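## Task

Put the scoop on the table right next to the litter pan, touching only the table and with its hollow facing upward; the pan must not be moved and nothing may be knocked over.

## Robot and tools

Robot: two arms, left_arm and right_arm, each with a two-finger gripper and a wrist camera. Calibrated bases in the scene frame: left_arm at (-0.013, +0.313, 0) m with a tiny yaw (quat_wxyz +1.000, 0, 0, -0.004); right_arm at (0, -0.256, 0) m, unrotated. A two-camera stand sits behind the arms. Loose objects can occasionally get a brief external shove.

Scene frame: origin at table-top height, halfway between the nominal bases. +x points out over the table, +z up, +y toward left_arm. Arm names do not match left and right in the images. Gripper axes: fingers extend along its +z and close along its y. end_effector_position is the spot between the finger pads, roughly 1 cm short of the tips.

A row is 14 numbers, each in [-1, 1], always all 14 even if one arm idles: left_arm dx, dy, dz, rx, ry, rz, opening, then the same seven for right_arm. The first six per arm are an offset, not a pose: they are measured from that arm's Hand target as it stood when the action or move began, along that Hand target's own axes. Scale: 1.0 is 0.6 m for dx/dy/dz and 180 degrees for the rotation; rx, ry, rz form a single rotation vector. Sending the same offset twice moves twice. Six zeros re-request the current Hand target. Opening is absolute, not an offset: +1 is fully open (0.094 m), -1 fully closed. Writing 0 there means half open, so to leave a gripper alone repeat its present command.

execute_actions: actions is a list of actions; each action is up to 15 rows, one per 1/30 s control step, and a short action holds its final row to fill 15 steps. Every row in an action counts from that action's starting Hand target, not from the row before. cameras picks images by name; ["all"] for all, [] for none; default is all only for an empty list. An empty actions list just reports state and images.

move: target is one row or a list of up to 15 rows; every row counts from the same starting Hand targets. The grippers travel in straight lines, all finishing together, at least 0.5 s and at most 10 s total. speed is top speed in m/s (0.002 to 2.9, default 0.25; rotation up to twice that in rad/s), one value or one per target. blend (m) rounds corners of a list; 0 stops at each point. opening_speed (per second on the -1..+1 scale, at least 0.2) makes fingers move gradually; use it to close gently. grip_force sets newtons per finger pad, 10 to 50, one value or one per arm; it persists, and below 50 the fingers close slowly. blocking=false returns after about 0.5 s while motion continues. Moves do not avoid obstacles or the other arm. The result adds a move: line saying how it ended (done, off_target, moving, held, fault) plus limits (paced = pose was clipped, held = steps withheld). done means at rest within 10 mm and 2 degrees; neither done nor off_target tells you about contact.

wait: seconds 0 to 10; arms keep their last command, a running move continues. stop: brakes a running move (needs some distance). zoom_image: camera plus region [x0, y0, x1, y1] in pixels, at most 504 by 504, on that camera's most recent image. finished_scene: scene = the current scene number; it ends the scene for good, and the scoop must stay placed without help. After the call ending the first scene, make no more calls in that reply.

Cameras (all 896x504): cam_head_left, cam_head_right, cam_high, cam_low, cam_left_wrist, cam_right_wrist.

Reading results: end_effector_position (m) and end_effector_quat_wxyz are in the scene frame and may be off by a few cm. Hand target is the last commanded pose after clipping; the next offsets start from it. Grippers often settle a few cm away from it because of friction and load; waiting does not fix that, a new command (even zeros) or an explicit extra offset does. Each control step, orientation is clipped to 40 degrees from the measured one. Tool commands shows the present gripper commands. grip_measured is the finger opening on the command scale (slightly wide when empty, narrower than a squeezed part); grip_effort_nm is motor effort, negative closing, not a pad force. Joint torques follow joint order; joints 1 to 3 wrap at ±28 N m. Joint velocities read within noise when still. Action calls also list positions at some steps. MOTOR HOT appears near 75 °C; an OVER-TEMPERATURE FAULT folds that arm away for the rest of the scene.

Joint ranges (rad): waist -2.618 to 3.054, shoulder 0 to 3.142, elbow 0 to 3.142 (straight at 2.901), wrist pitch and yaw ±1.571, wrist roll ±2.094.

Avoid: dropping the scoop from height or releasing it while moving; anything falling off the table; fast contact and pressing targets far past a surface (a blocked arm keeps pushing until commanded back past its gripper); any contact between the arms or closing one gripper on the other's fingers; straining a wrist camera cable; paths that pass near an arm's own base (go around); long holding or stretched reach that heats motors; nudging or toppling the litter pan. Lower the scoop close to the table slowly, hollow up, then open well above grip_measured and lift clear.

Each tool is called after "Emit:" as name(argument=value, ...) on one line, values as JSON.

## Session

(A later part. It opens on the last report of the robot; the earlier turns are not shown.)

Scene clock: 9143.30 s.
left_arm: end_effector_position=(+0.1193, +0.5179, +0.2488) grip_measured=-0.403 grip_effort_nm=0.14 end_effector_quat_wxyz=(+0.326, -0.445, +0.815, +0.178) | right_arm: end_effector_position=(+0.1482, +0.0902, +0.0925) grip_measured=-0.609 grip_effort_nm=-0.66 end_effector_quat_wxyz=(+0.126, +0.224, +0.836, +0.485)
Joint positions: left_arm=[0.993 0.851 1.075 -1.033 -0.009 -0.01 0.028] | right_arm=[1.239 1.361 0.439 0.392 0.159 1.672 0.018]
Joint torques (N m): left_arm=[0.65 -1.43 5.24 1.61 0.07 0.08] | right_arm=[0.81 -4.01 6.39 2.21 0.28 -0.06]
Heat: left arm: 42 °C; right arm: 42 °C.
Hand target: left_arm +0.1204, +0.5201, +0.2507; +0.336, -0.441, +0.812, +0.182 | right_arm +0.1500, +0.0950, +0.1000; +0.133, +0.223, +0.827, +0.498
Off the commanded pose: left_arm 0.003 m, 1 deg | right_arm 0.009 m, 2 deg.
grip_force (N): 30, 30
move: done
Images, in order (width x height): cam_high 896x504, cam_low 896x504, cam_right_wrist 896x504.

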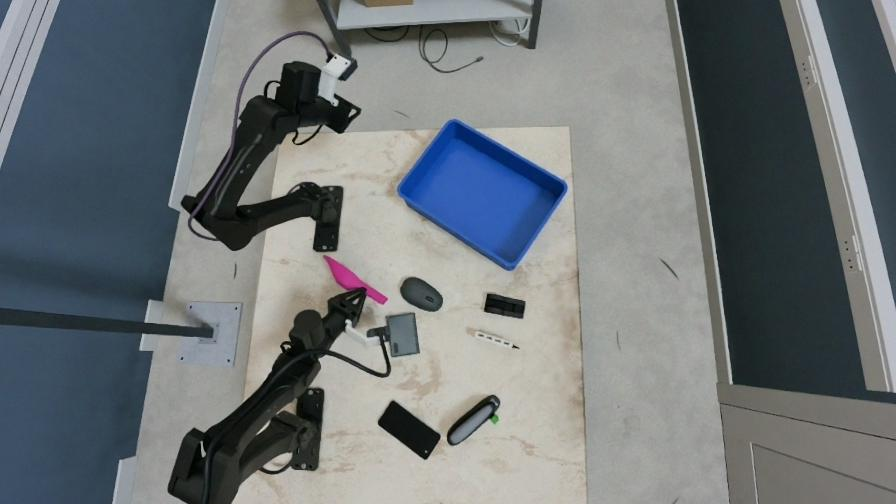

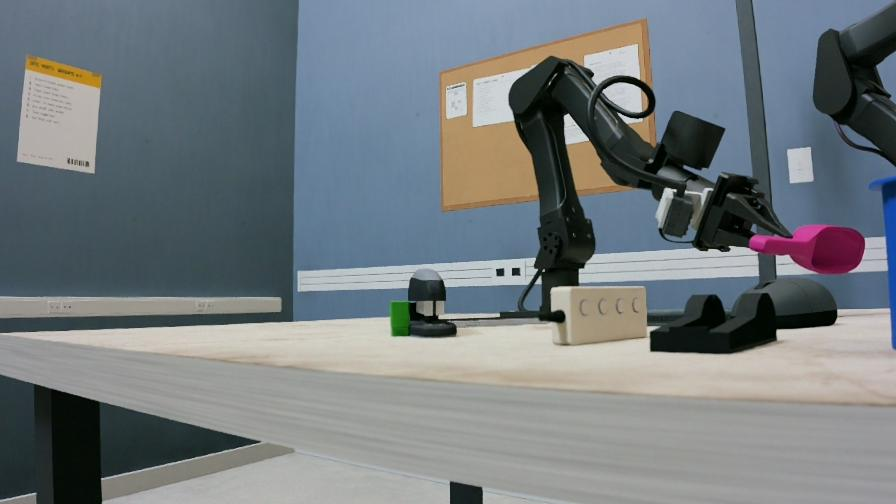

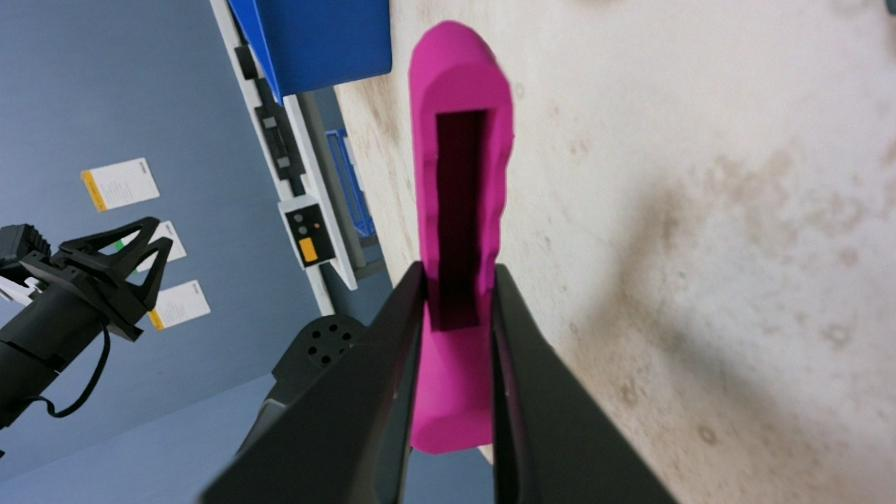

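Emit:
move(target=[0, 0, 0, 0, 0, 0, -0.4, 0, -0.0736, 0.0391, -0.0222, 0, 0, -0.8], speed=0.1, cameras=["cam_right_wrist", "cam_low"])

Scene clock: 9321.13 s.
left_arm: end_effector_position=(+0.1193, +0.5179, +0.2488) grip_measured=-0.403 grip_effort_nm=0.14 end_effector_quat_wxyz=(+0.326, -0.445, +0.815, +0.178) | right_arm: end_effector_position=(+0.1496, +0.0924, +0.0458) grip_measured=-0.610 grip_effort_nm=-0.66 end_effector_quat_wxyz=(+0.131, +0.225, +0.815, +0.518)
Joint positions: left_arm=[0.993 0.851 1.075 -1.033 -0.009 -0.01 0.028] | right_arm=[1.243 1.667 0.304 0.912 0.171 1.675 0.018]
Joint torques (N m): left_arm=[0.66 -1.4 5.27 1.62 0.06 0.08] | right_arm=[0.92 -4.4 4.12 2.24 0.26 -0.2]
Heat: left arm: 42 °C; right arm: 45 °C.
Hand target: left_arm +0.1204, +0.5201, +0.2507; +0.336, -0.441, +0.812, +0.182 | right_arm +0.1500, +0.0952, +0.0501; +0.141, +0.218, +0.809, +0.527
Off the commanded pose: left_arm 0.003 m, 1 deg | right_arm 0.005 m, 2 deg.
grip_force (N): 30, 30
move: done
Images, in order (width x height): cam_low 896x504, cam_right_wrist 896x504.

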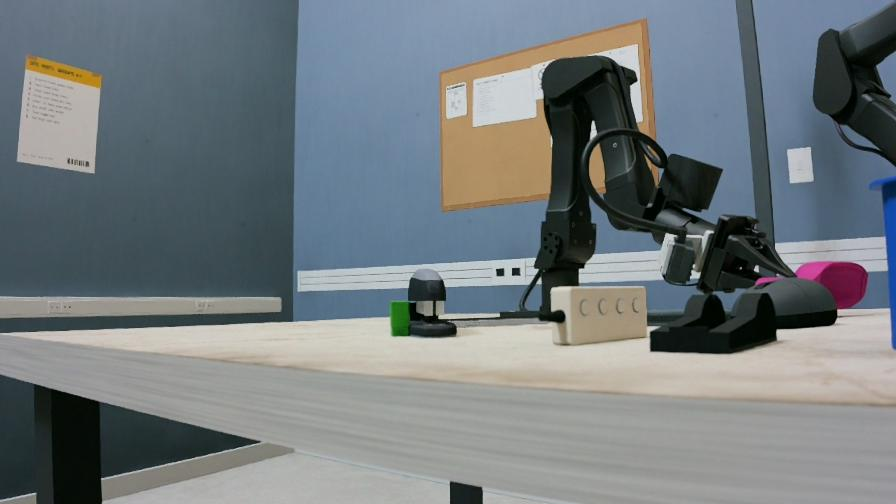

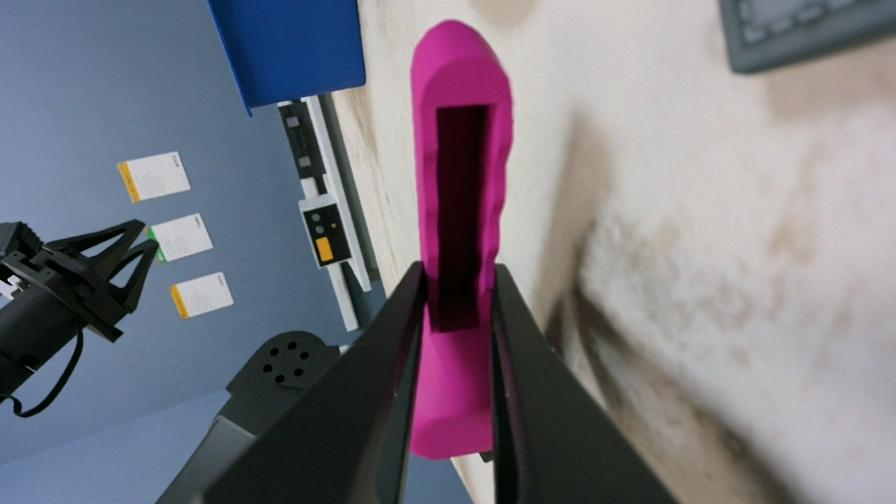

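Emit:
move(target=[0, 0, 0, 0, 0, 0, -0.4, 0, -0.0105, 0.005, 0, 0, 0, -0.8], speed=0.04)

Scene clock: 9327.03 s.
left_arm: end_effector_position=(+0.1193, +0.5179, +0.2488) grip_measured=-0.403 grip_effort_nm=0.14 end_effector_quat_wxyz=(+0.326, -0.445, +0.815, +0.178) | right_arm: end_effector_position=(+0.1498, +0.0928, +0.0392) grip_measured=-0.610 grip_effort_nm=-0.66 end_effector_quat_wxyz=(+0.131, +0.225, +0.815, +0.518)
Joint positions: left_arm=[0.993 0.851 1.075 -1.033 -0.009 -0.01 0.028] | right_arm=[1.243 1.714 0.299 0.965 0.171 1.675 0.018]
Joint torques (N m): left_arm=[0.68 -1.5 5.22 1.59 0.09 0.09] | right_arm=[0.9 -4.53 3.81 2.24 0.27 -0.2]
Heat: left arm: 42 °C; right arm: 46 °C.
Hand target: left_arm +0.1204, +0.5201, +0.2507; +0.336, -0.441, +0.812, +0.182 | right_arm +0.1501, +0.0954, +0.0432; +0.141, +0.218, +0.809, +0.527
Off the commanded pose: left_arm 0.003 m, 1 deg | right_arm 0.005 m, 2 deg.
grip_force (N): 30, 30
move: done

Emit:
move(target=[0, 0, 0, 0, 0, 0, -0.4, 0, -0.009, 0.0043, 0, 0, 0, -0.8], speed=0.03, cameras=["cam_right_wrist", "cam_low"])

Scene clock: 9332.10 s.
left_arm: end_effector_position=(+0.1193, +0.5179, +0.2488) grip_measured=-0.403 grip_effort_nm=0.14 end_effector_quat_wxyz=(+0.326, -0.445, +0.815, +0.178) | right_arm: end_effector_position=(+0.1506, +0.0952, +0.0367) grip_measured=-0.610 grip_effort_nm=-0.66 end_effector_quat_wxyz=(+0.132, +0.225, +0.811, +0.524)
Joint positions: left_arm=[0.993 0.851 1.075 -1.033 -0.009 -0.01 0.028] | right_arm=[1.243 1.755 0.299 1.019 0.171 1.675 0.018]
Joint torques (N m): left_arm=[0.65 -1.46 5.31 1.61 0.08 0.09] | right_arm=[0.88 -4.6 3.37 2.15 0.24 -0.2]
Heat: left arm: 42 °C; right arm: 47 °C.
Hand target: left_arm +0.1204, +0.5201, +0.2507; +0.336, -0.441, +0.812, +0.182 | right_arm +0.1501, +0.0956, +0.0372; +0.141, +0.218, +0.809, +0.527
Off the commanded pose: left_arm 0.003 m, 1 deg | right_arm 0.001 m, 1 deg.
grip_force (N): 30, 30
move: done
Images, in order (width x height): cam_low 896x504, cam_right_wrist 896x504.

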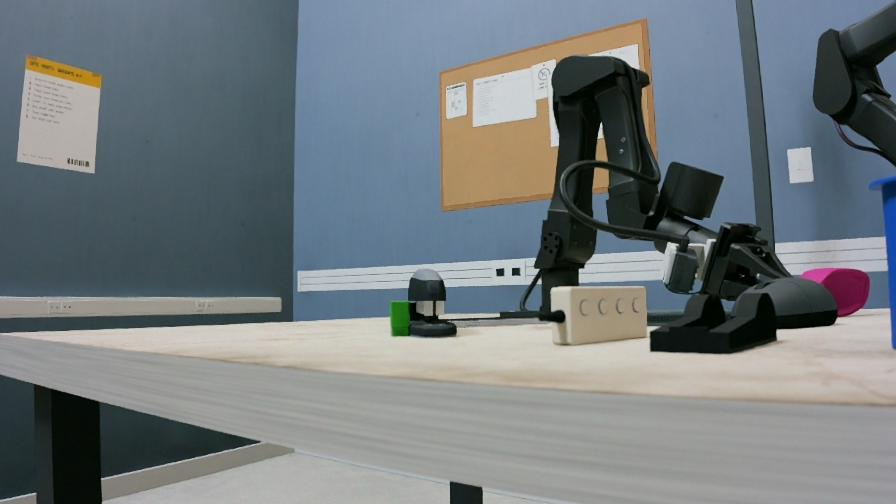

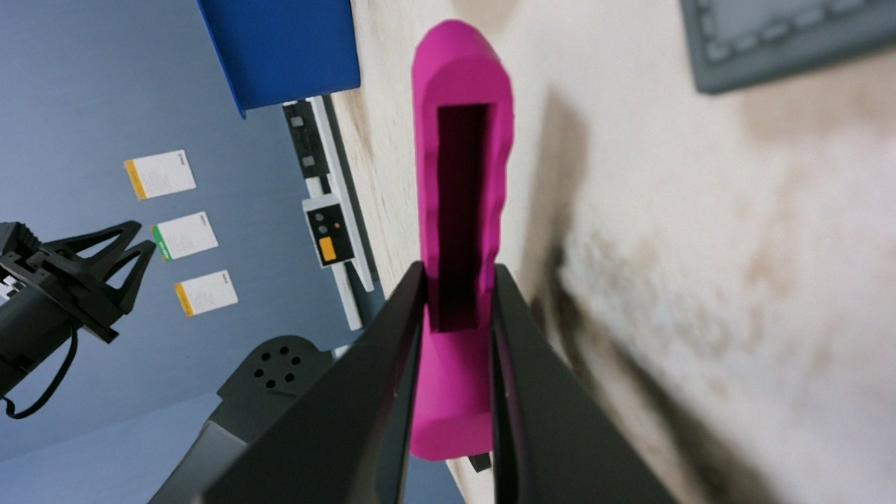

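Emit:
move(target=[0, 0, 0, 0, 0, 0, -0.4, 0, 0.003, -0.0014, 0, 0, 0, -0.52], speed=0.02, opening_speed=0.2, cameras=["cam_right_wrist", "cam_low"])

Scene clock: 9337.53 s.
left_arm: end_effector_position=(+0.1193, +0.5179, +0.2488) grip_measured=-0.403 grip_effort_nm=0.14 end_effector_quat_wxyz=(+0.326, -0.445, +0.815, +0.178) | right_arm: end_effector_position=(+0.1507, +0.0952, +0.0368) grip_measured=-0.522 grip_effort_nm=0.11 end_effector_quat_wxyz=(+0.132, +0.225, +0.811, +0.524)
Joint positions: left_arm=[0.993 0.851 1.075 -1.033 -0.009 -0.01 0.028] | right_arm=[1.243 1.755 0.299 1.021 0.172 1.675 0.022]
Joint torques (N m): left_arm=[0.69 -1.51 5.23 1.63 0.07 0.1] | right_arm=[0.92 -5.6 3.54 2.02 0.25 -0.21]
Heat: left arm: 42 °C; right arm: 46 °C.
Hand target: left_arm +0.1204, +0.5201, +0.2507; +0.336, -0.441, +0.812, +0.182 | right_arm +0.1501, +0.0955, +0.0392; +0.141, +0.218, +0.809, +0.527
Off the commanded pose: left_arm 0.003 m, 1 deg | right_arm 0.002 m, 1 deg.
grip_force (N): 30, 30
move: done
Images, in order (width x height): cam_low 896x504, cam_right_wrist 896x504.

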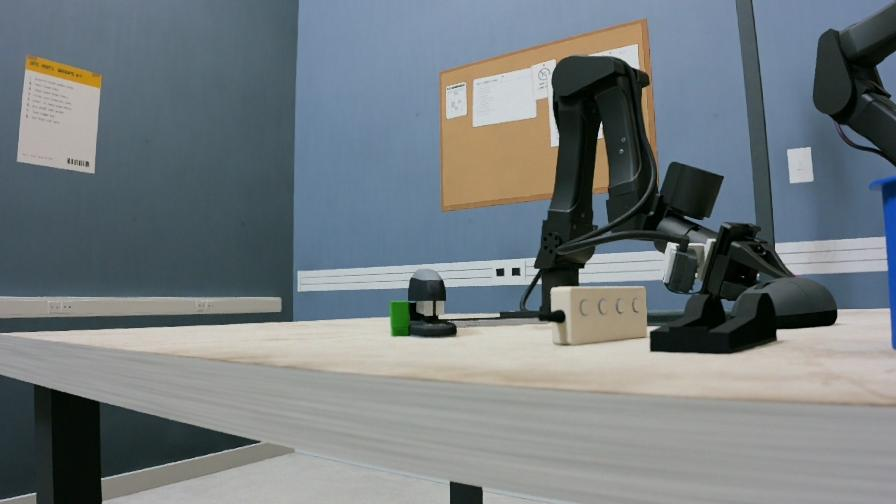

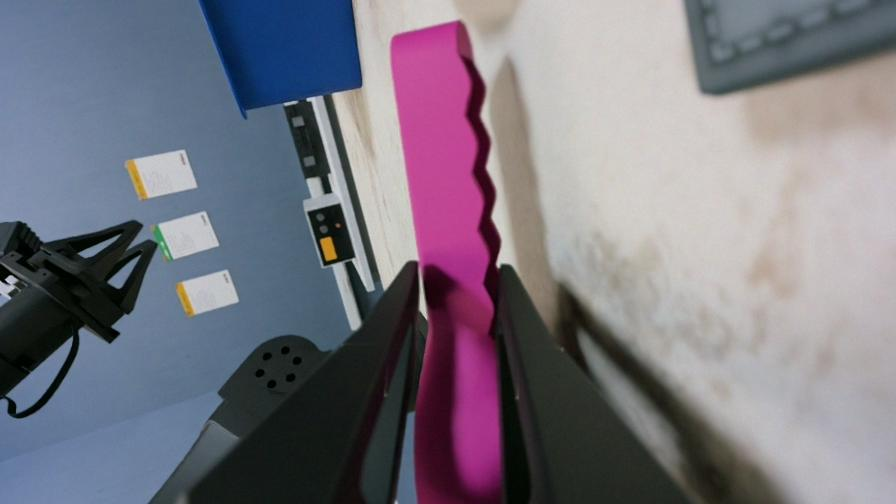

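Emit:
wait(seconds=0.5, cameras=["cam_high", "cam_head_left", "cam_head_right"])

Emit:
zoom_image(camera="cam_high", region=[290, 240, 430, 350])

Scene clock: 9356.03 s.
left_arm: end_effector_position=(+0.1193, +0.5179, +0.2488) grip_measured=-0.403 grip_effort_nm=0.14 end_effector_quat_wxyz=(+0.326, -0.445, +0.815, +0.178) | right_arm: end_effector_position=(+0.1507, +0.0952, +0.0368) grip_measured=-0.522 grip_effort_nm=0.11 end_effector_quat_wxyz=(+0.132, +0.225, +0.811, +0.524)
Joint positions: left_arm=[0.993 0.851 1.075 -1.033 -0.009 -0.01 0.028] | right_arm=[1.243 1.755 0.299 1.021 0.172 1.675 0.022]
Joint torques (N m): left_arm=[0.68 -1.51 5.2 1.63 0.07 0.08] | right_arm=[0.91 -5.71 3.4 2 0.23 -0.19]
Heat: left arm: 42 °C; right arm: 46 °C.
Hand target: left_arm +0.1204, +0.5201, +0.2507; +0.336, -0.441, +0.812, +0.182 | right_arm +0.1501, +0.0955, +0.0392; +0.141, +0.218, +0.809, +0.527
Tool commands: left_gripper/opening=-0.4 right_gripper/opening=-0.52
Off the commanded pose: left_arm 0.003 m, 1 deg | right_arm 0.003 m, 1 deg.
grip_force (N): 30, 30
wait: 0.50 s; at rest from the start
Images, in order (width x height): cam_head_left 896x504, cam_head_right 896x504, cam_high 896x504.

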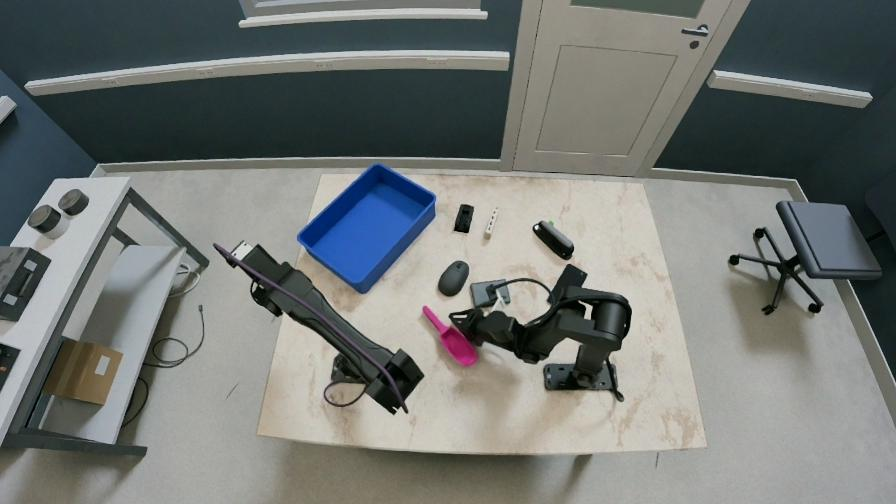

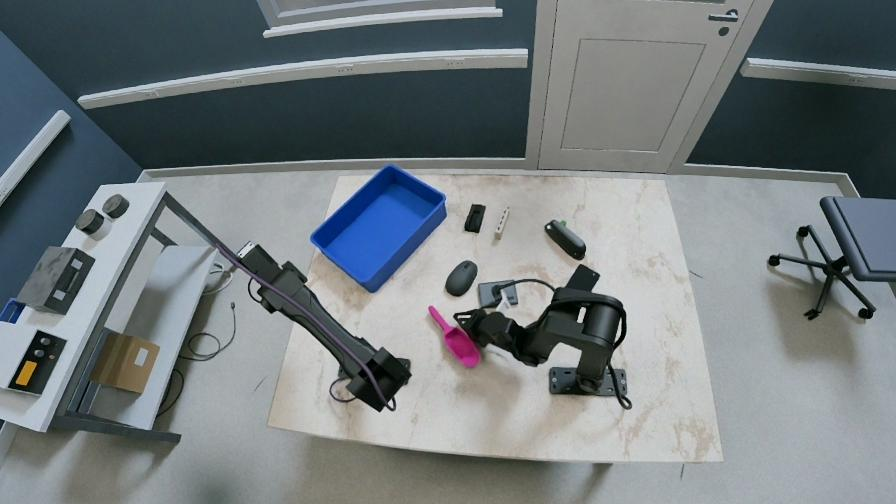

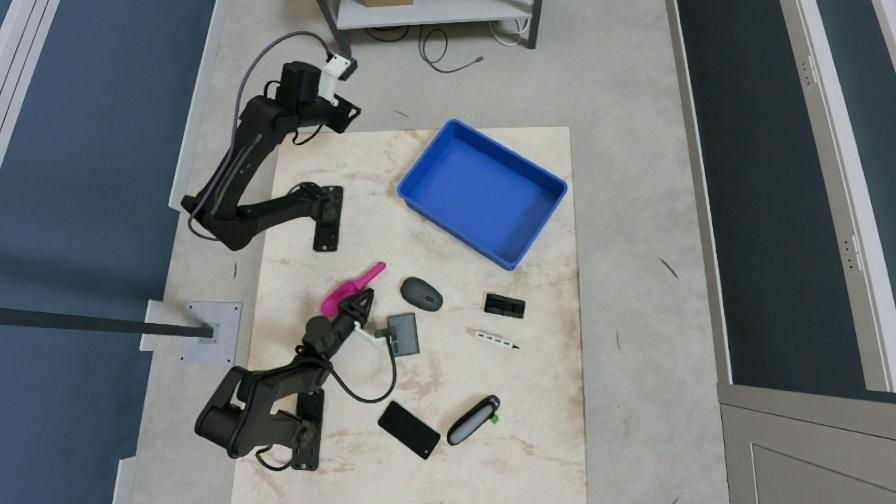

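Scaled by 3.600.

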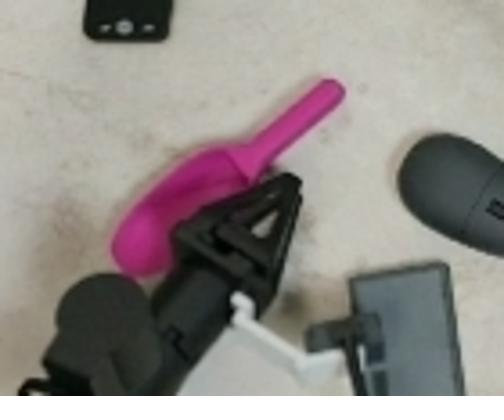

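Emit:
zoom_image(camera="cam_head_right", region=[410, 290, 530, 380])

Emit:
zoom_image(camera="cam_head_left", region=[400, 290, 520, 380])

Emit:
wait(seconds=0.2, cameras=["cam_right_wrist"])

Scaled by 4.200.

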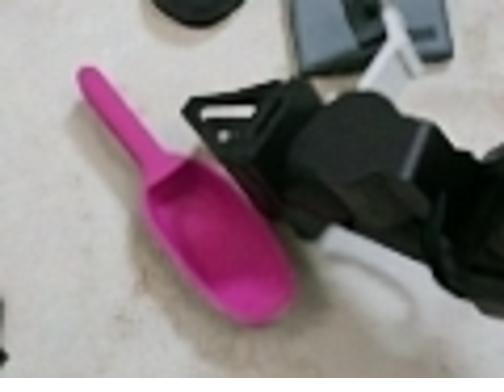

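Scaled by 4.200.

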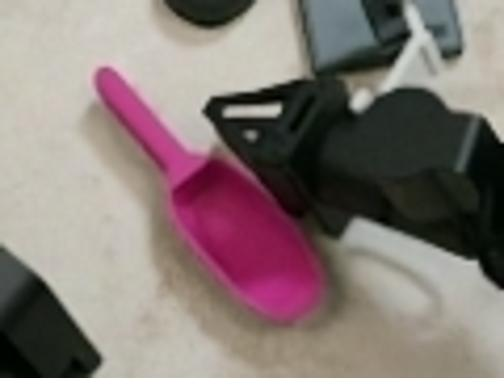

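Scene clock: 9361.93 s.
left_arm: end_effector_position=(+0.1193, +0.5179, +0.2488) grip_measured=-0.403 grip_effort_nm=0.14 end_effector_quat_wxyz=(+0.326, -0.445, +0.815, +0.178) | right_arm: end_effector_position=(+0.1507, +0.0952, +0.0368) grip_measured=-0.522 grip_effort_nm=0.10 end_effector_quat_wxyz=(+0.132, +0.225, +0.811, +0.524)
Joint positions: left_arm=[0.993 0.851 1.075 -1.033 -0.009 -0.01 0.028] | right_arm=[1.243 1.755 0.299 1.021 0.172 1.675 0.022]
Joint torques (N m): left_arm=[0.62 -1.47 5.29 1.62 0.07 0.11] | right_arm=[0.92 -5.72 3.38 2 0.25 -0.2]
Heat: left arm: 42 °C; right arm: 46 °C.
Hand target: left_arm +0.1204, +0.5201, +0.2507; +0.336, -0.441, +0.812, +0.182 | right_arm +0.1501, +0.0955, +0.0392; +0.141, +0.218, +0.809, +0.527
Tool commands: left_gripper/opening=-0.4 right_gripper/opening=-0.52
Off the commanded pose: left_arm 0.003 m, 1 deg | right_arm 0.003 m, 1 deg.
grip_force (N): 30, 30
wait: 0.20 s; at rest from the start
Images, in order (width x height): cam_right_wrist 896x504.

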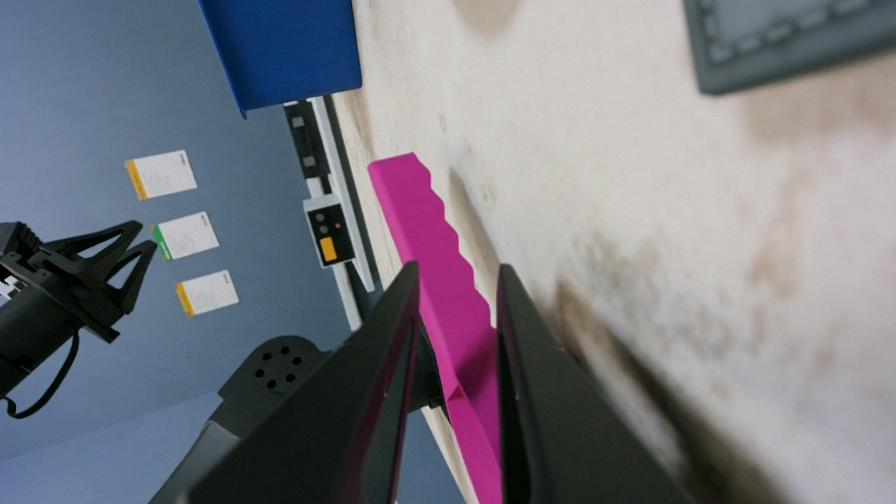

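Emit:
move(target=[0, 0, 0, 0, 0, 0, -0.4, 0, -0.0357, -0.0753, 0, 0, 0, -0.52], speed=0.05, cameras=["cam_right_wrist", "cam_high", "cam_head_right"])

Emit:
zoom_image(camera="cam_head_right", region=[410, 290, 530, 380])

Scene clock: 9386.40 s.
left_arm: end_effector_position=(+0.1193, +0.5179, +0.2488) grip_measured=-0.403 grip_effort_nm=0.14 end_effector_quat_wxyz=(+0.326, -0.445, +0.815, +0.178) | right_arm: end_effector_position=(+0.1235, +0.0495, +0.0258) grip_measured=-0.522 grip_effort_nm=0.10 end_effector_quat_wxyz=(+0.133, +0.220, +0.821, +0.510)
Joint positions: left_arm=[0.993 0.851 1.075 -1.033 -0.009 -0.01 0.028] | right_arm=[1.304 1.657 0.107 1.078 0.223 1.69 0.022]
Joint torques (N m): left_arm=[0.68 -1.44 5.26 1.61 0.07 0.09] | right_arm=[0.84 -6.64 2.96 2.04 0.32 -0.1]
Heat: left arm: 42 °C; right arm: 46 °C.
Hand target: left_arm +0.1204, +0.5201, +0.2507; +0.336, -0.441, +0.812, +0.182 | right_arm +0.1250, +0.0523, +0.0379; +0.141, +0.218, +0.809, +0.527
Off the commanded pose: left_arm 0.003 m, 1 deg | right_arm 0.012 m, 3 deg.
grip_force (N): 30, 30
move: off_target (right_arm)
Images, in order (width x height): cam_head_right 896x504, cam_high 896x504, cam_right_wrist 896x504.

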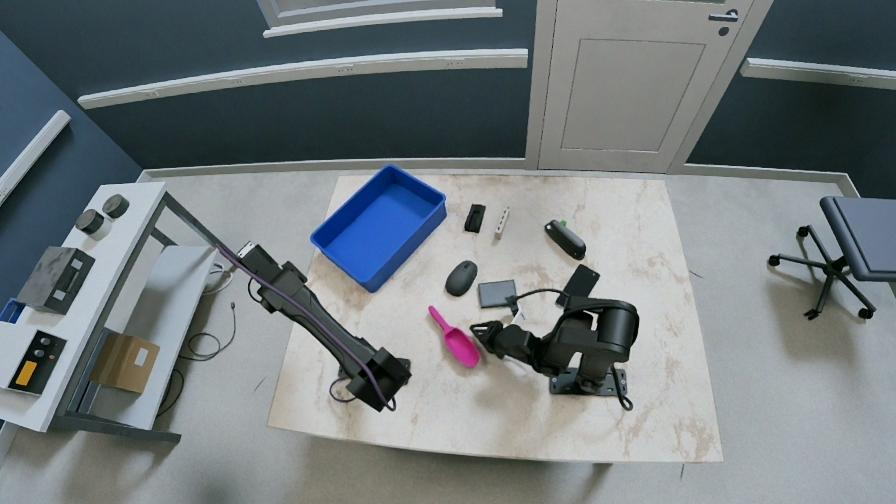

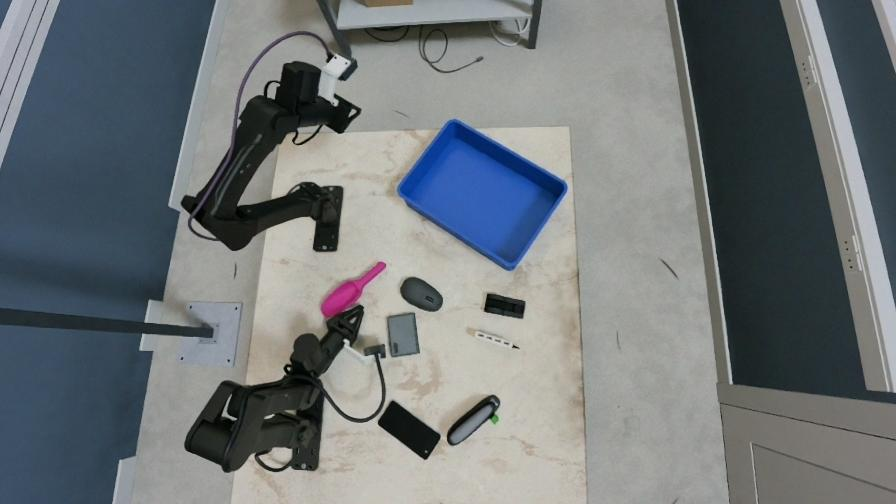

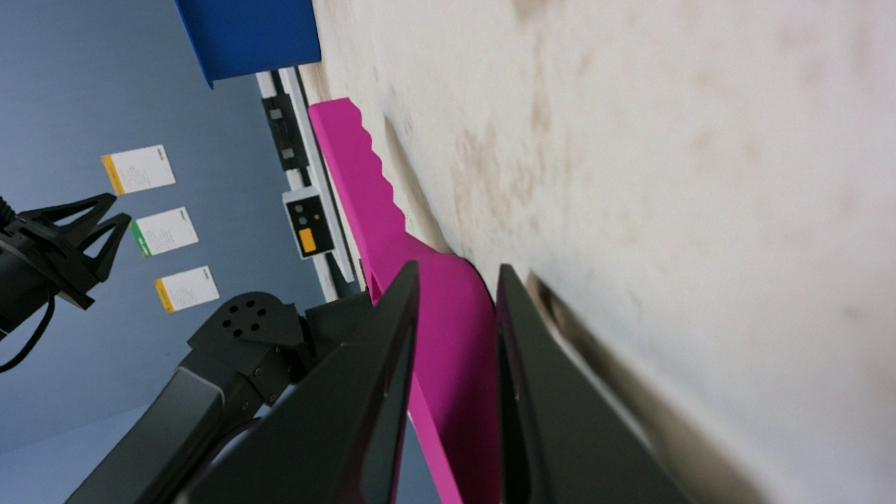

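Scaled by 4.200.

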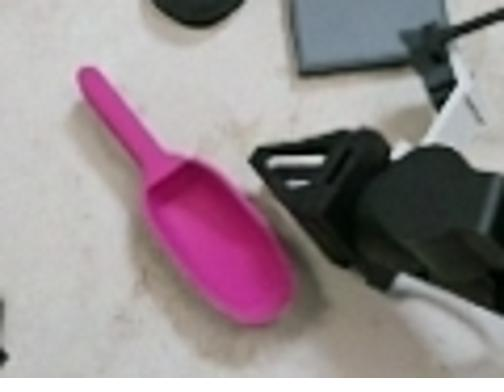

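Emit:
move(target=[[0, 0, 0, 0, 0, 0, -0.4, -0.001, 0.1143, -0.0708, 0, 0, 0, -0.52], [0, 0, 0, 0, 0, 0, -0.4, 0.0628, 0.149, 0.0813, 0.3199, 0.2193, -0.3377, -0.52]], speed=[0.15, 0.3], blend=[0.02, 0], cameras=["cam_right_wrist"])

Scene clock: 9440.97 s.
left_arm: end_effector_position=(+0.1193, +0.5179, +0.2488) grip_measured=-0.403 grip_effort_nm=0.14 end_effector_quat_wxyz=(+0.326, -0.445, +0.815, +0.178) | right_arm: end_effector_position=(+0.1312, +0.1346, +0.0995) grip_measured=-0.522 grip_effort_nm=0.10 end_effector_quat_wxyz=(-0.007, -0.326, +0.945, +0.001)
Joint positions: left_arm=[0.993 0.851 1.075 -1.033 -0.009 -0.01 0.028] | right_arm=[1.238 2.137 1.931 -1.372 -0.013 0.573 0.022]
Joint torques (N m): left_arm=[0.7 -1.51 5.22 1.6 0.08 0.09] | right_arm=[0.62 -9.28 8.51 0.24 0.13 -0.09]
Heat: left arm: 42 °C; right arm: 48 °C.
Hand target: left_arm +0.1204, +0.5201, +0.2507; +0.336, -0.441, +0.812, +0.182 | right_arm +0.1331, +0.1410, +0.0999; +0.000, -0.332, +0.943, +0.001
Off the commanded pose: left_arm 0.003 m, 1 deg | right_arm 0.007 m, 1 deg.
grip_force (N): 30, 30
move: done
Images, in order (width x height): cam_right_wrist 896x504.

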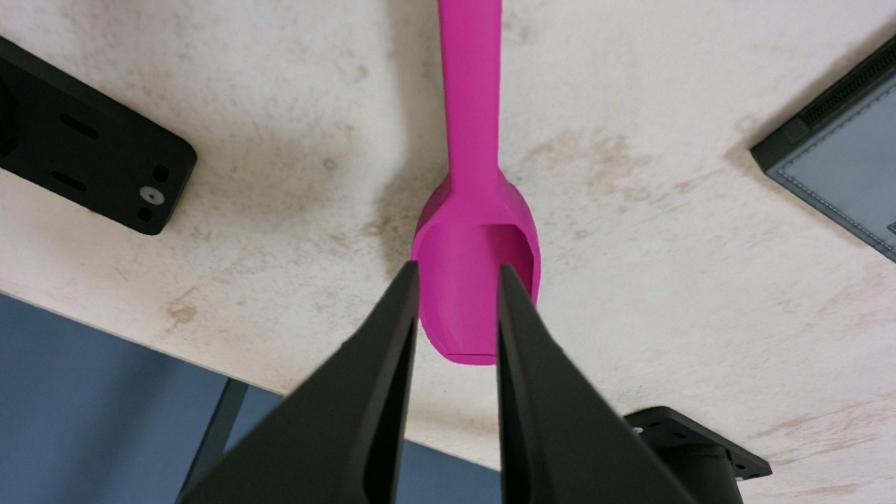

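Emit:
move(target=[[0, 0, 0, 0, 0, 0, -0.4, 0, -0.0087, 0.04, 0, 0, 0, 0.0], [0, 0, 0, 0, 0, 0, -0.4, 0, -0.0087, 0.1115, 0, 0, 0, 0.0], [0, 0, 0, 0, 0, 0, -0.4, 0, -0.0087, 0.1115, 0, 0, 0, -0.8]], speed=[0.12, 0.06, 0.06], blend=[0.005, 0, 0], opening_speed=0.5, grip_force=30, cameras=["cam_right_wrist"])

Scene clock: 9459.17 s.
left_arm: end_effector_position=(+0.1193, +0.5179, +0.2488) grip_measured=-0.403 grip_effort_nm=0.14 end_effector_quat_wxyz=(+0.326, -0.445, +0.815, +0.178) | right_arm: end_effector_position=(+0.1315, +0.1346, +0.0388) grip_measured=-0.619 grip_effort_nm=-0.63 end_effector_quat_wxyz=(-0.005, -0.331, +0.943, +0.002)
Joint positions: left_arm=[0.993 0.851 1.075 -1.033 -0.009 -0.01 0.028] | right_arm=[1.238 2.154 1.716 -1.135 -0.011 0.562 0.018]
Joint torques (N m): left_arm=[0.66 -1.47 5.2 1.61 0.08 0.09] | right_arm=[-0.5 -9.74 5.89 0.5 0.11 -0.11]
Heat: left arm: 42 °C; right arm: 44 °C.
Hand target: left_arm +0.1204, +0.5201, +0.2507; +0.336, -0.441, +0.812, +0.182 | right_arm +0.1363, +0.1370, +0.0330; +0.000, -0.332, +0.943, +0.001
Off the commanded pose: left_arm 0.003 m, 1 deg | right_arm 0.008 m, 1 deg.
grip_force (N): 30, 30
move: done
Images, in order (width x height): cam_right_wrist 896x504.

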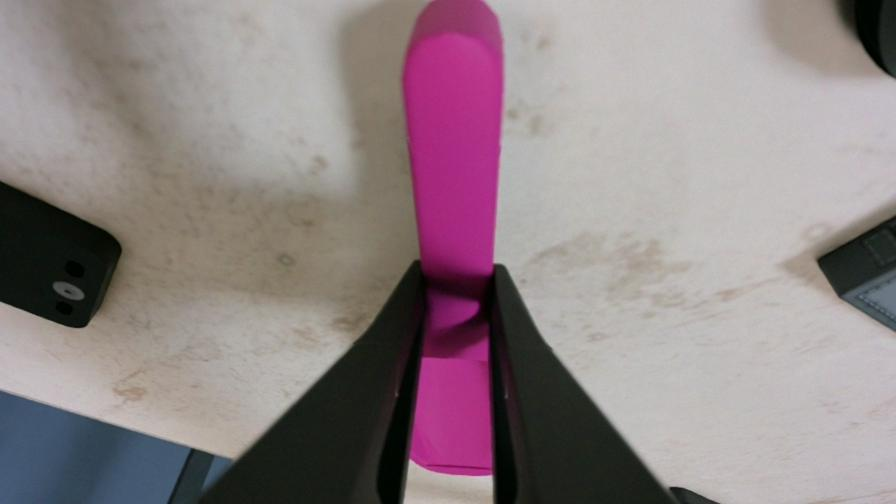

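Emit:
move(target=[[0, 0, 0, 0, 0, 0, -0.4, 0, 0, -0.1667, 0, 0, 0, -0.8], [0, 0, 0, 0, 0, 0, -0.4, -0.1665, -0.0955, -0.1867, -0.1072, -0.0359, 0.2034, -0.8], [0, 0, 0, 0, 0, 0, -0.4, -0.3177, -0.1787, -0.12, -0.0951, -0.0717, 0.4067, -0.8]], speed=[0.2, 0.4, 0.35], blend=[0.03, 0.04, 0], cameras=["cam_right_wrist", "cam_high"])

Scene clock: 9488.20 s.
left_arm: end_effector_position=(+0.1193, +0.5179, +0.2488) grip_measured=-0.403 grip_effort_nm=0.14 end_effector_quat_wxyz=(+0.326, -0.445, +0.815, +0.178) | right_arm: end_effector_position=(+0.3447, +0.1714, +0.1061) grip_measured=-0.620 grip_effort_nm=-0.66 end_effector_quat_wxyz=(+0.044, +0.292, +0.941, +0.166)
Joint positions: left_arm=[0.993 0.851 1.075 -1.033 -0.009 -0.01 0.028] | right_arm=[0.875 2.416 2.368 -1.181 -0.045 1.485 0.018]
Joint torques (N m): left_arm=[0.66 -1.47 5.27 1.62 0.07 0.11] | right_arm=[-0.4 -11.28 9.24 0.9 0.16 0.05]
Heat: left arm: 42 °C; right arm: 41 °C.
Hand target: left_arm +0.1204, +0.5201, +0.2507; +0.336, -0.441, +0.812, +0.182 | right_arm +0.3521, +0.1728, +0.1048; +0.052, +0.298, +0.939, +0.166
Off the commanded pose: left_arm 0.003 m, 1 deg | right_arm 0.008 m, 1 deg.
grip_force (N): 30, 30
move: done
Images, in order (width x height): cam_high 896x504, cam_right_wrist 896x504.

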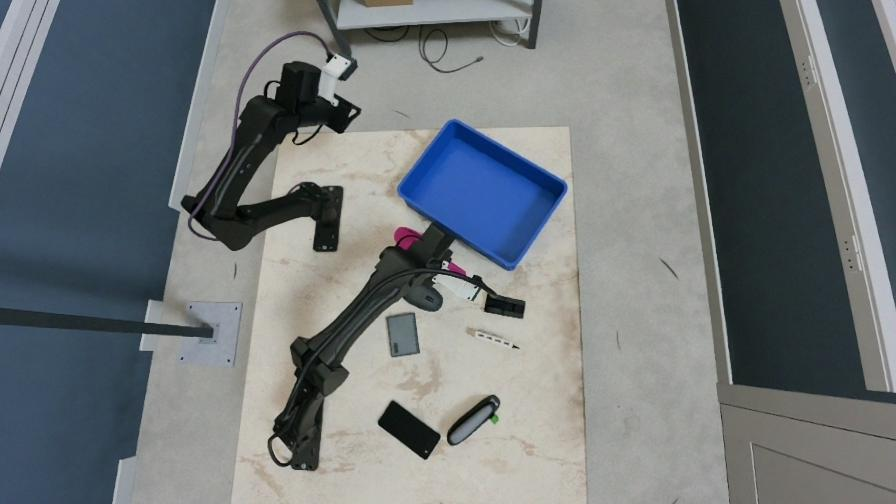

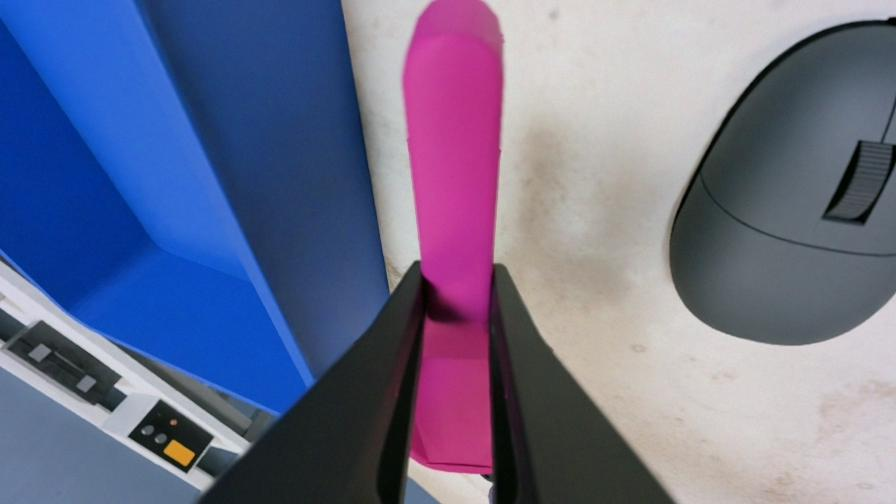

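Emit:
move(target=[[0, 0, 0, 0, 0, 0, -0.4, 0, 0.0357, 0.075, 0, 0, 0, -0.8], [0, 0, 0, 0, 0, 0, -0.4, 0, 0.0227, 0.111, 0, 0, 0, -0.8], [0, 0, 0, 0, 0, 0, -0.4, 0, 0.0198, 0.1188, 0, 0, 0, -0.8]], speed=[0.15, 0.08, 0.04], blend=[0.005, 0.005, 0], cameras=["cam_right_wrist", "cam_high"])

Scene clock: 9519.90 s.
left_arm: end_effector_position=(+0.1193, +0.5179, +0.2488) grip_measured=-0.403 grip_effort_nm=0.14 end_effector_quat_wxyz=(+0.326, -0.445, +0.815, +0.178) | right_arm: end_effector_position=(+0.3699, +0.2014, +0.0433) grip_measured=-0.622 grip_effort_nm=-0.66 end_effector_quat_wxyz=(+0.043, +0.296, +0.940, +0.165)
Joint positions: left_arm=[0.993 0.851 1.075 -1.033 -0.009 -0.01 0.028] | right_arm=[0.875 2.678 2.608 -1.161 -0.045 1.492 0.018]
Joint torques (N m): left_arm=[0.62 -1.51 5.2 1.6 0.07 0.1] | right_arm=[0.17 -14.79 5.52 1.09 0.17 0]
Heat: left arm: 42 °C; right arm: 41 °C.
Hand target: left_arm +0.1204, +0.5201, +0.2507; +0.336, -0.441, +0.812, +0.182 | right_arm +0.3725, +0.2019, +0.0419; +0.052, +0.298, +0.939, +0.166
Off the commanded pose: left_arm 0.003 m, 1 deg | right_arm 0.003 m, 1 deg.
grip_force (N): 30, 30
move: done; blend cut to 0.0025 m at target 2
Images, in order (width x height): cam_high 896x504, cam_right_wrist 896x504.

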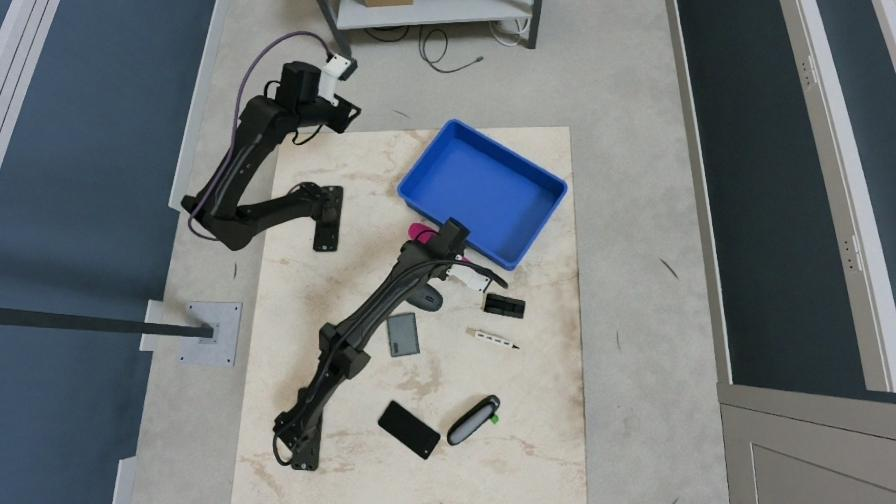

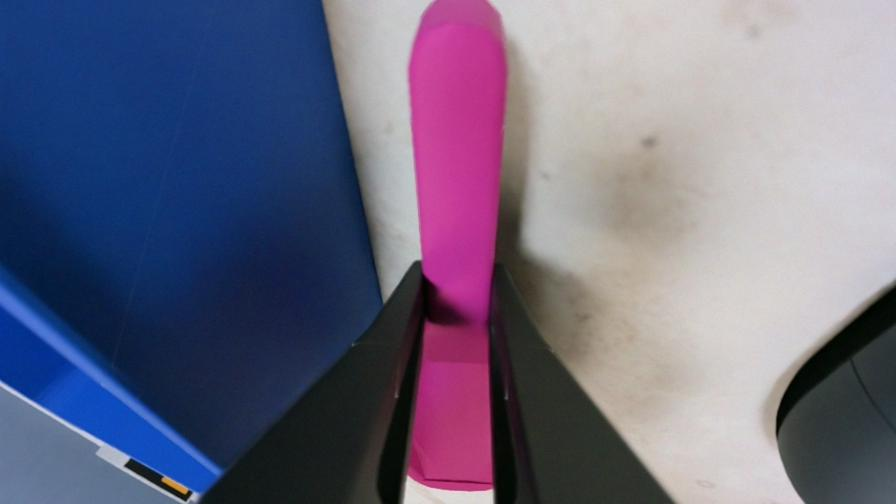

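Emit:
move(target=[[0,0,0,0,0,0,-0.4,0,0,0,0,0,0,-0.25],[0,0,0,0,0,0,-0.4,0,0.04,-0.13,0,0,0,-0.25],[0,0,0,0,0,0,-0.4,0,0.14,-0.22,0,0,0,-0.2]], speed=[0.05, 0.08, 0.12], blend=[0, 0.02, 0], opening_speed=0.25, cameras=["cam_high", "cam_right_wrist"])

Scene clock: 9619.43 s.
left_arm: end_effector_position=(+0.1193, +0.5179, +0.2488) grip_measured=-0.403 grip_effort_nm=0.14 end_effector_quat_wxyz=(+0.326, -0.445, +0.815, +0.178) | right_arm: end_effector_position=(+0.3892, +0.2244, +0.1477) grip_measured=-0.202 grip_effort_nm=0.11 end_effector_quat_wxyz=(+0.088, +0.293, +0.910, +0.279)
Joint positions: left_arm=[0.993 0.851 1.075 -1.033 -0.009 -0.01 0.028] | right_arm=[0.875 2.634 2.839 -1.184 -0.044 1.511 0.037]
Joint torques (N m): left_arm=[0.68 -1.47 5.26 1.6 0.09 0.09] | right_arm=[0.61 -19.43 8.49 1.49 0.17 -0.01]
Heat: left arm: 42 °C; right arm: 43 °C.
Hand target: left_arm +0.1204, +0.5201, +0.2507; +0.336, -0.441, +0.812, +0.182 | right_arm +0.3921, +0.2294, +0.1946; +0.052, +0.298, +0.939, +0.166
Off the commanded pose: left_arm 0.003 m, 1 deg | right_arm 0.047 m, 14 deg.
elbow stopped short (right arm): the move would have taken joint 3 (elbow) straighter than the controller allows.
grip_force (N): 30, 30
move: off_target (right_arm); target 3's new opening was sent with right_arm's hand 0.048 m and 14 deg from that target
Images, in order (width x height): cam_high 896x504, cam_right_wrist 896x504.

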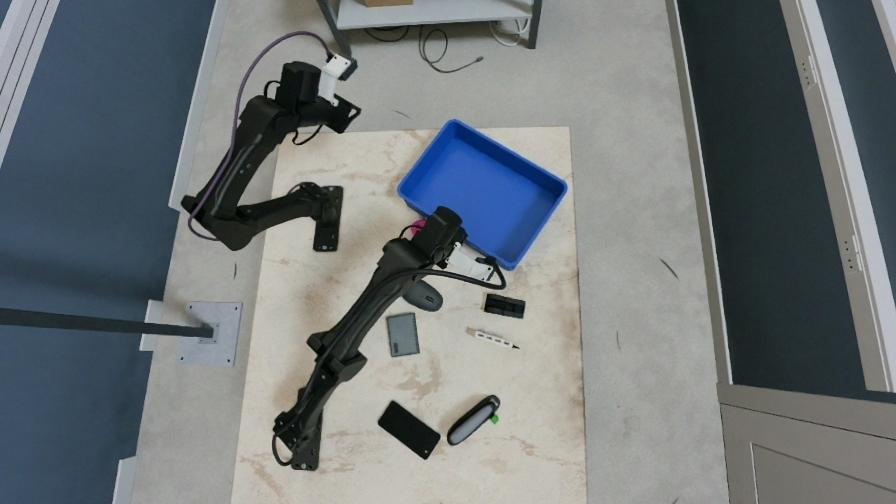

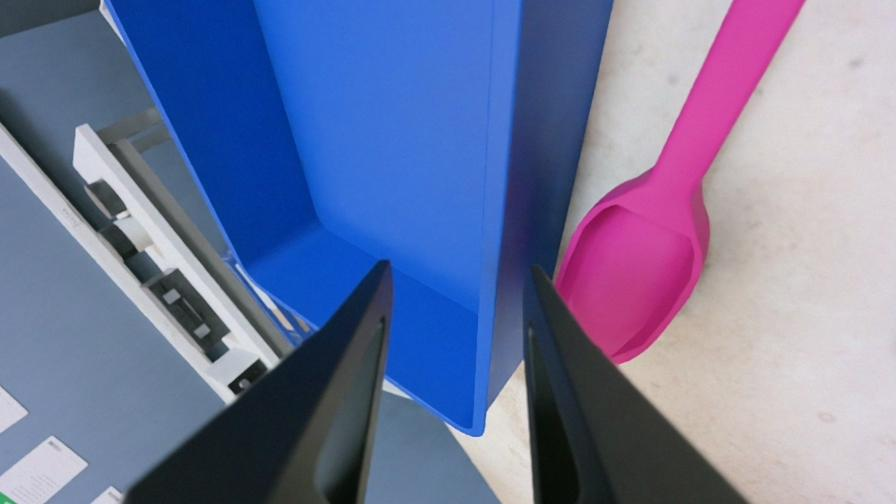

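Emit:
move(target=[0,0,0,0,0,0,-0.4,0.057,-0.409,-0.247,0,0,0,-0.2], speed=0.3, cameras=["cam_high", "cam_head_left", "cam_head_right"])

Emit:
zoom_image(camera="cam_high", region=[380, 120, 580, 320])

Scene clock: 9656.90 s.
left_arm: end_effector_position=(+0.1193, +0.5179, +0.2488) grip_measured=-0.403 grip_effort_nm=0.14 end_effector_quat_wxyz=(+0.326, -0.445, +0.815, +0.178) | right_arm: end_effector_position=(+0.2047, +0.0234, +0.2438) grip_measured=-0.202 grip_effort_nm=0.11 end_effector_quat_wxyz=(+0.043, +0.298, +0.940, +0.163)
Joint positions: left_arm=[0.993 0.851 1.075 -1.033 -0.009 -0.01 0.028] | right_arm=[0.92 1.613 1.771 -1.393 -0.029 1.538 0.037]
Joint torques (N m): left_arm=[0.65 -1.39 5.24 1.61 0.09 0.09] | right_arm=[0.7 -8.46 5.79 0.82 0.18 0.02]
Heat: left arm: 42 °C; right arm: 46 °C.
Hand target: left_arm +0.1204, +0.5201, +0.2507; +0.336, -0.441, +0.812, +0.182 | right_arm +0.2021, +0.0191, +0.2499; +0.052, +0.298, +0.939, +0.166
Off the commanded pose: left_arm 0.003 m, 1 deg | right_arm 0.008 m, 1 deg.
grip_force (N): 30, 30
move: done
Images, in order (width x height): cam_head_left 896x504, cam_head_right 896x504, cam_high 896x504.

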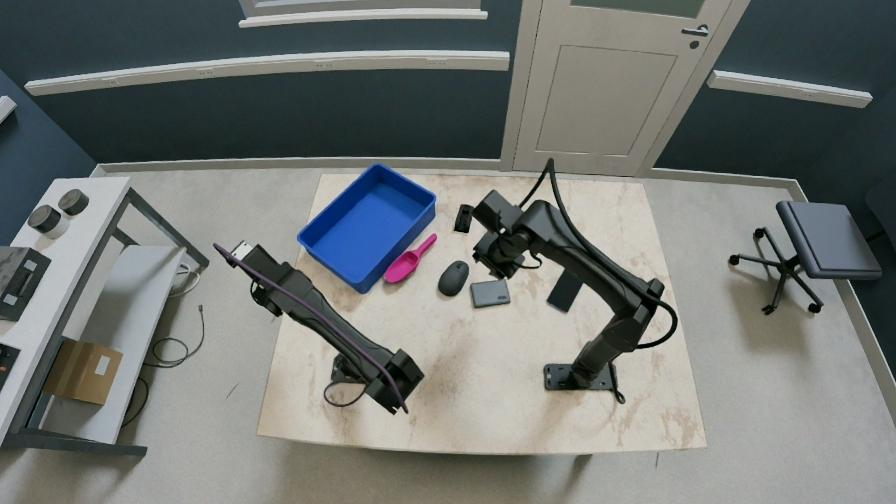

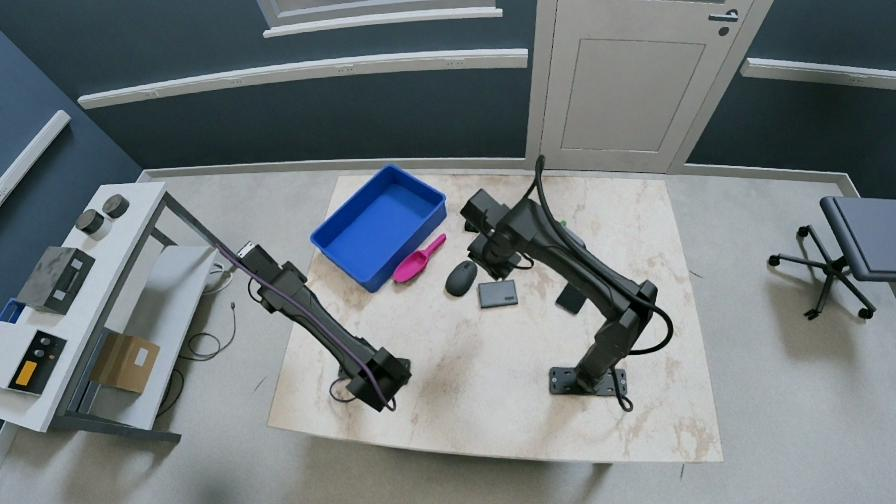

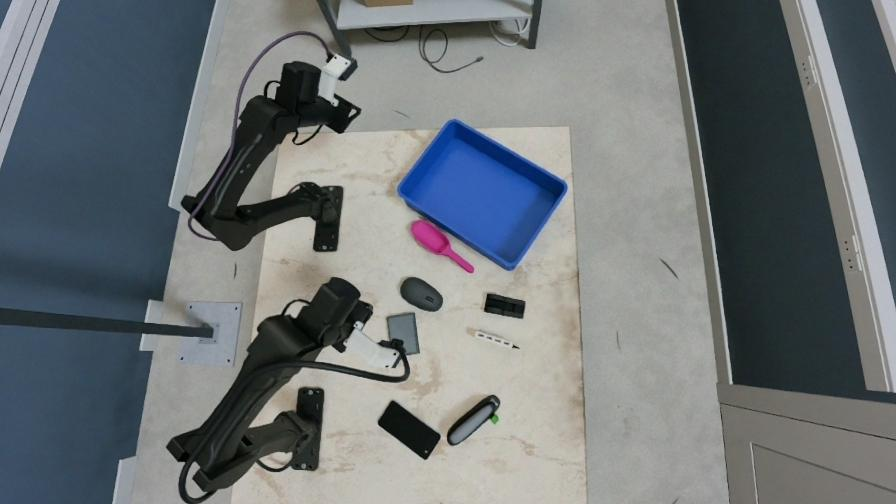

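Scaled by 2.520.

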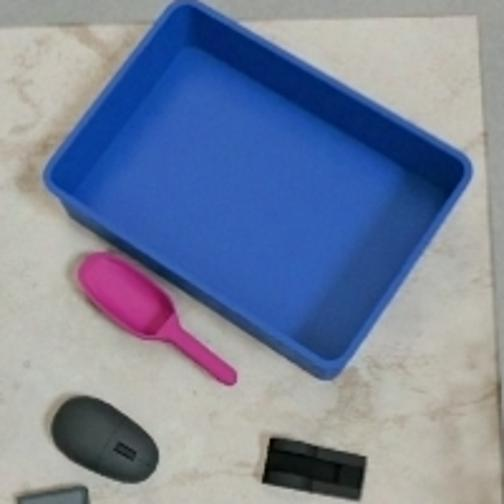

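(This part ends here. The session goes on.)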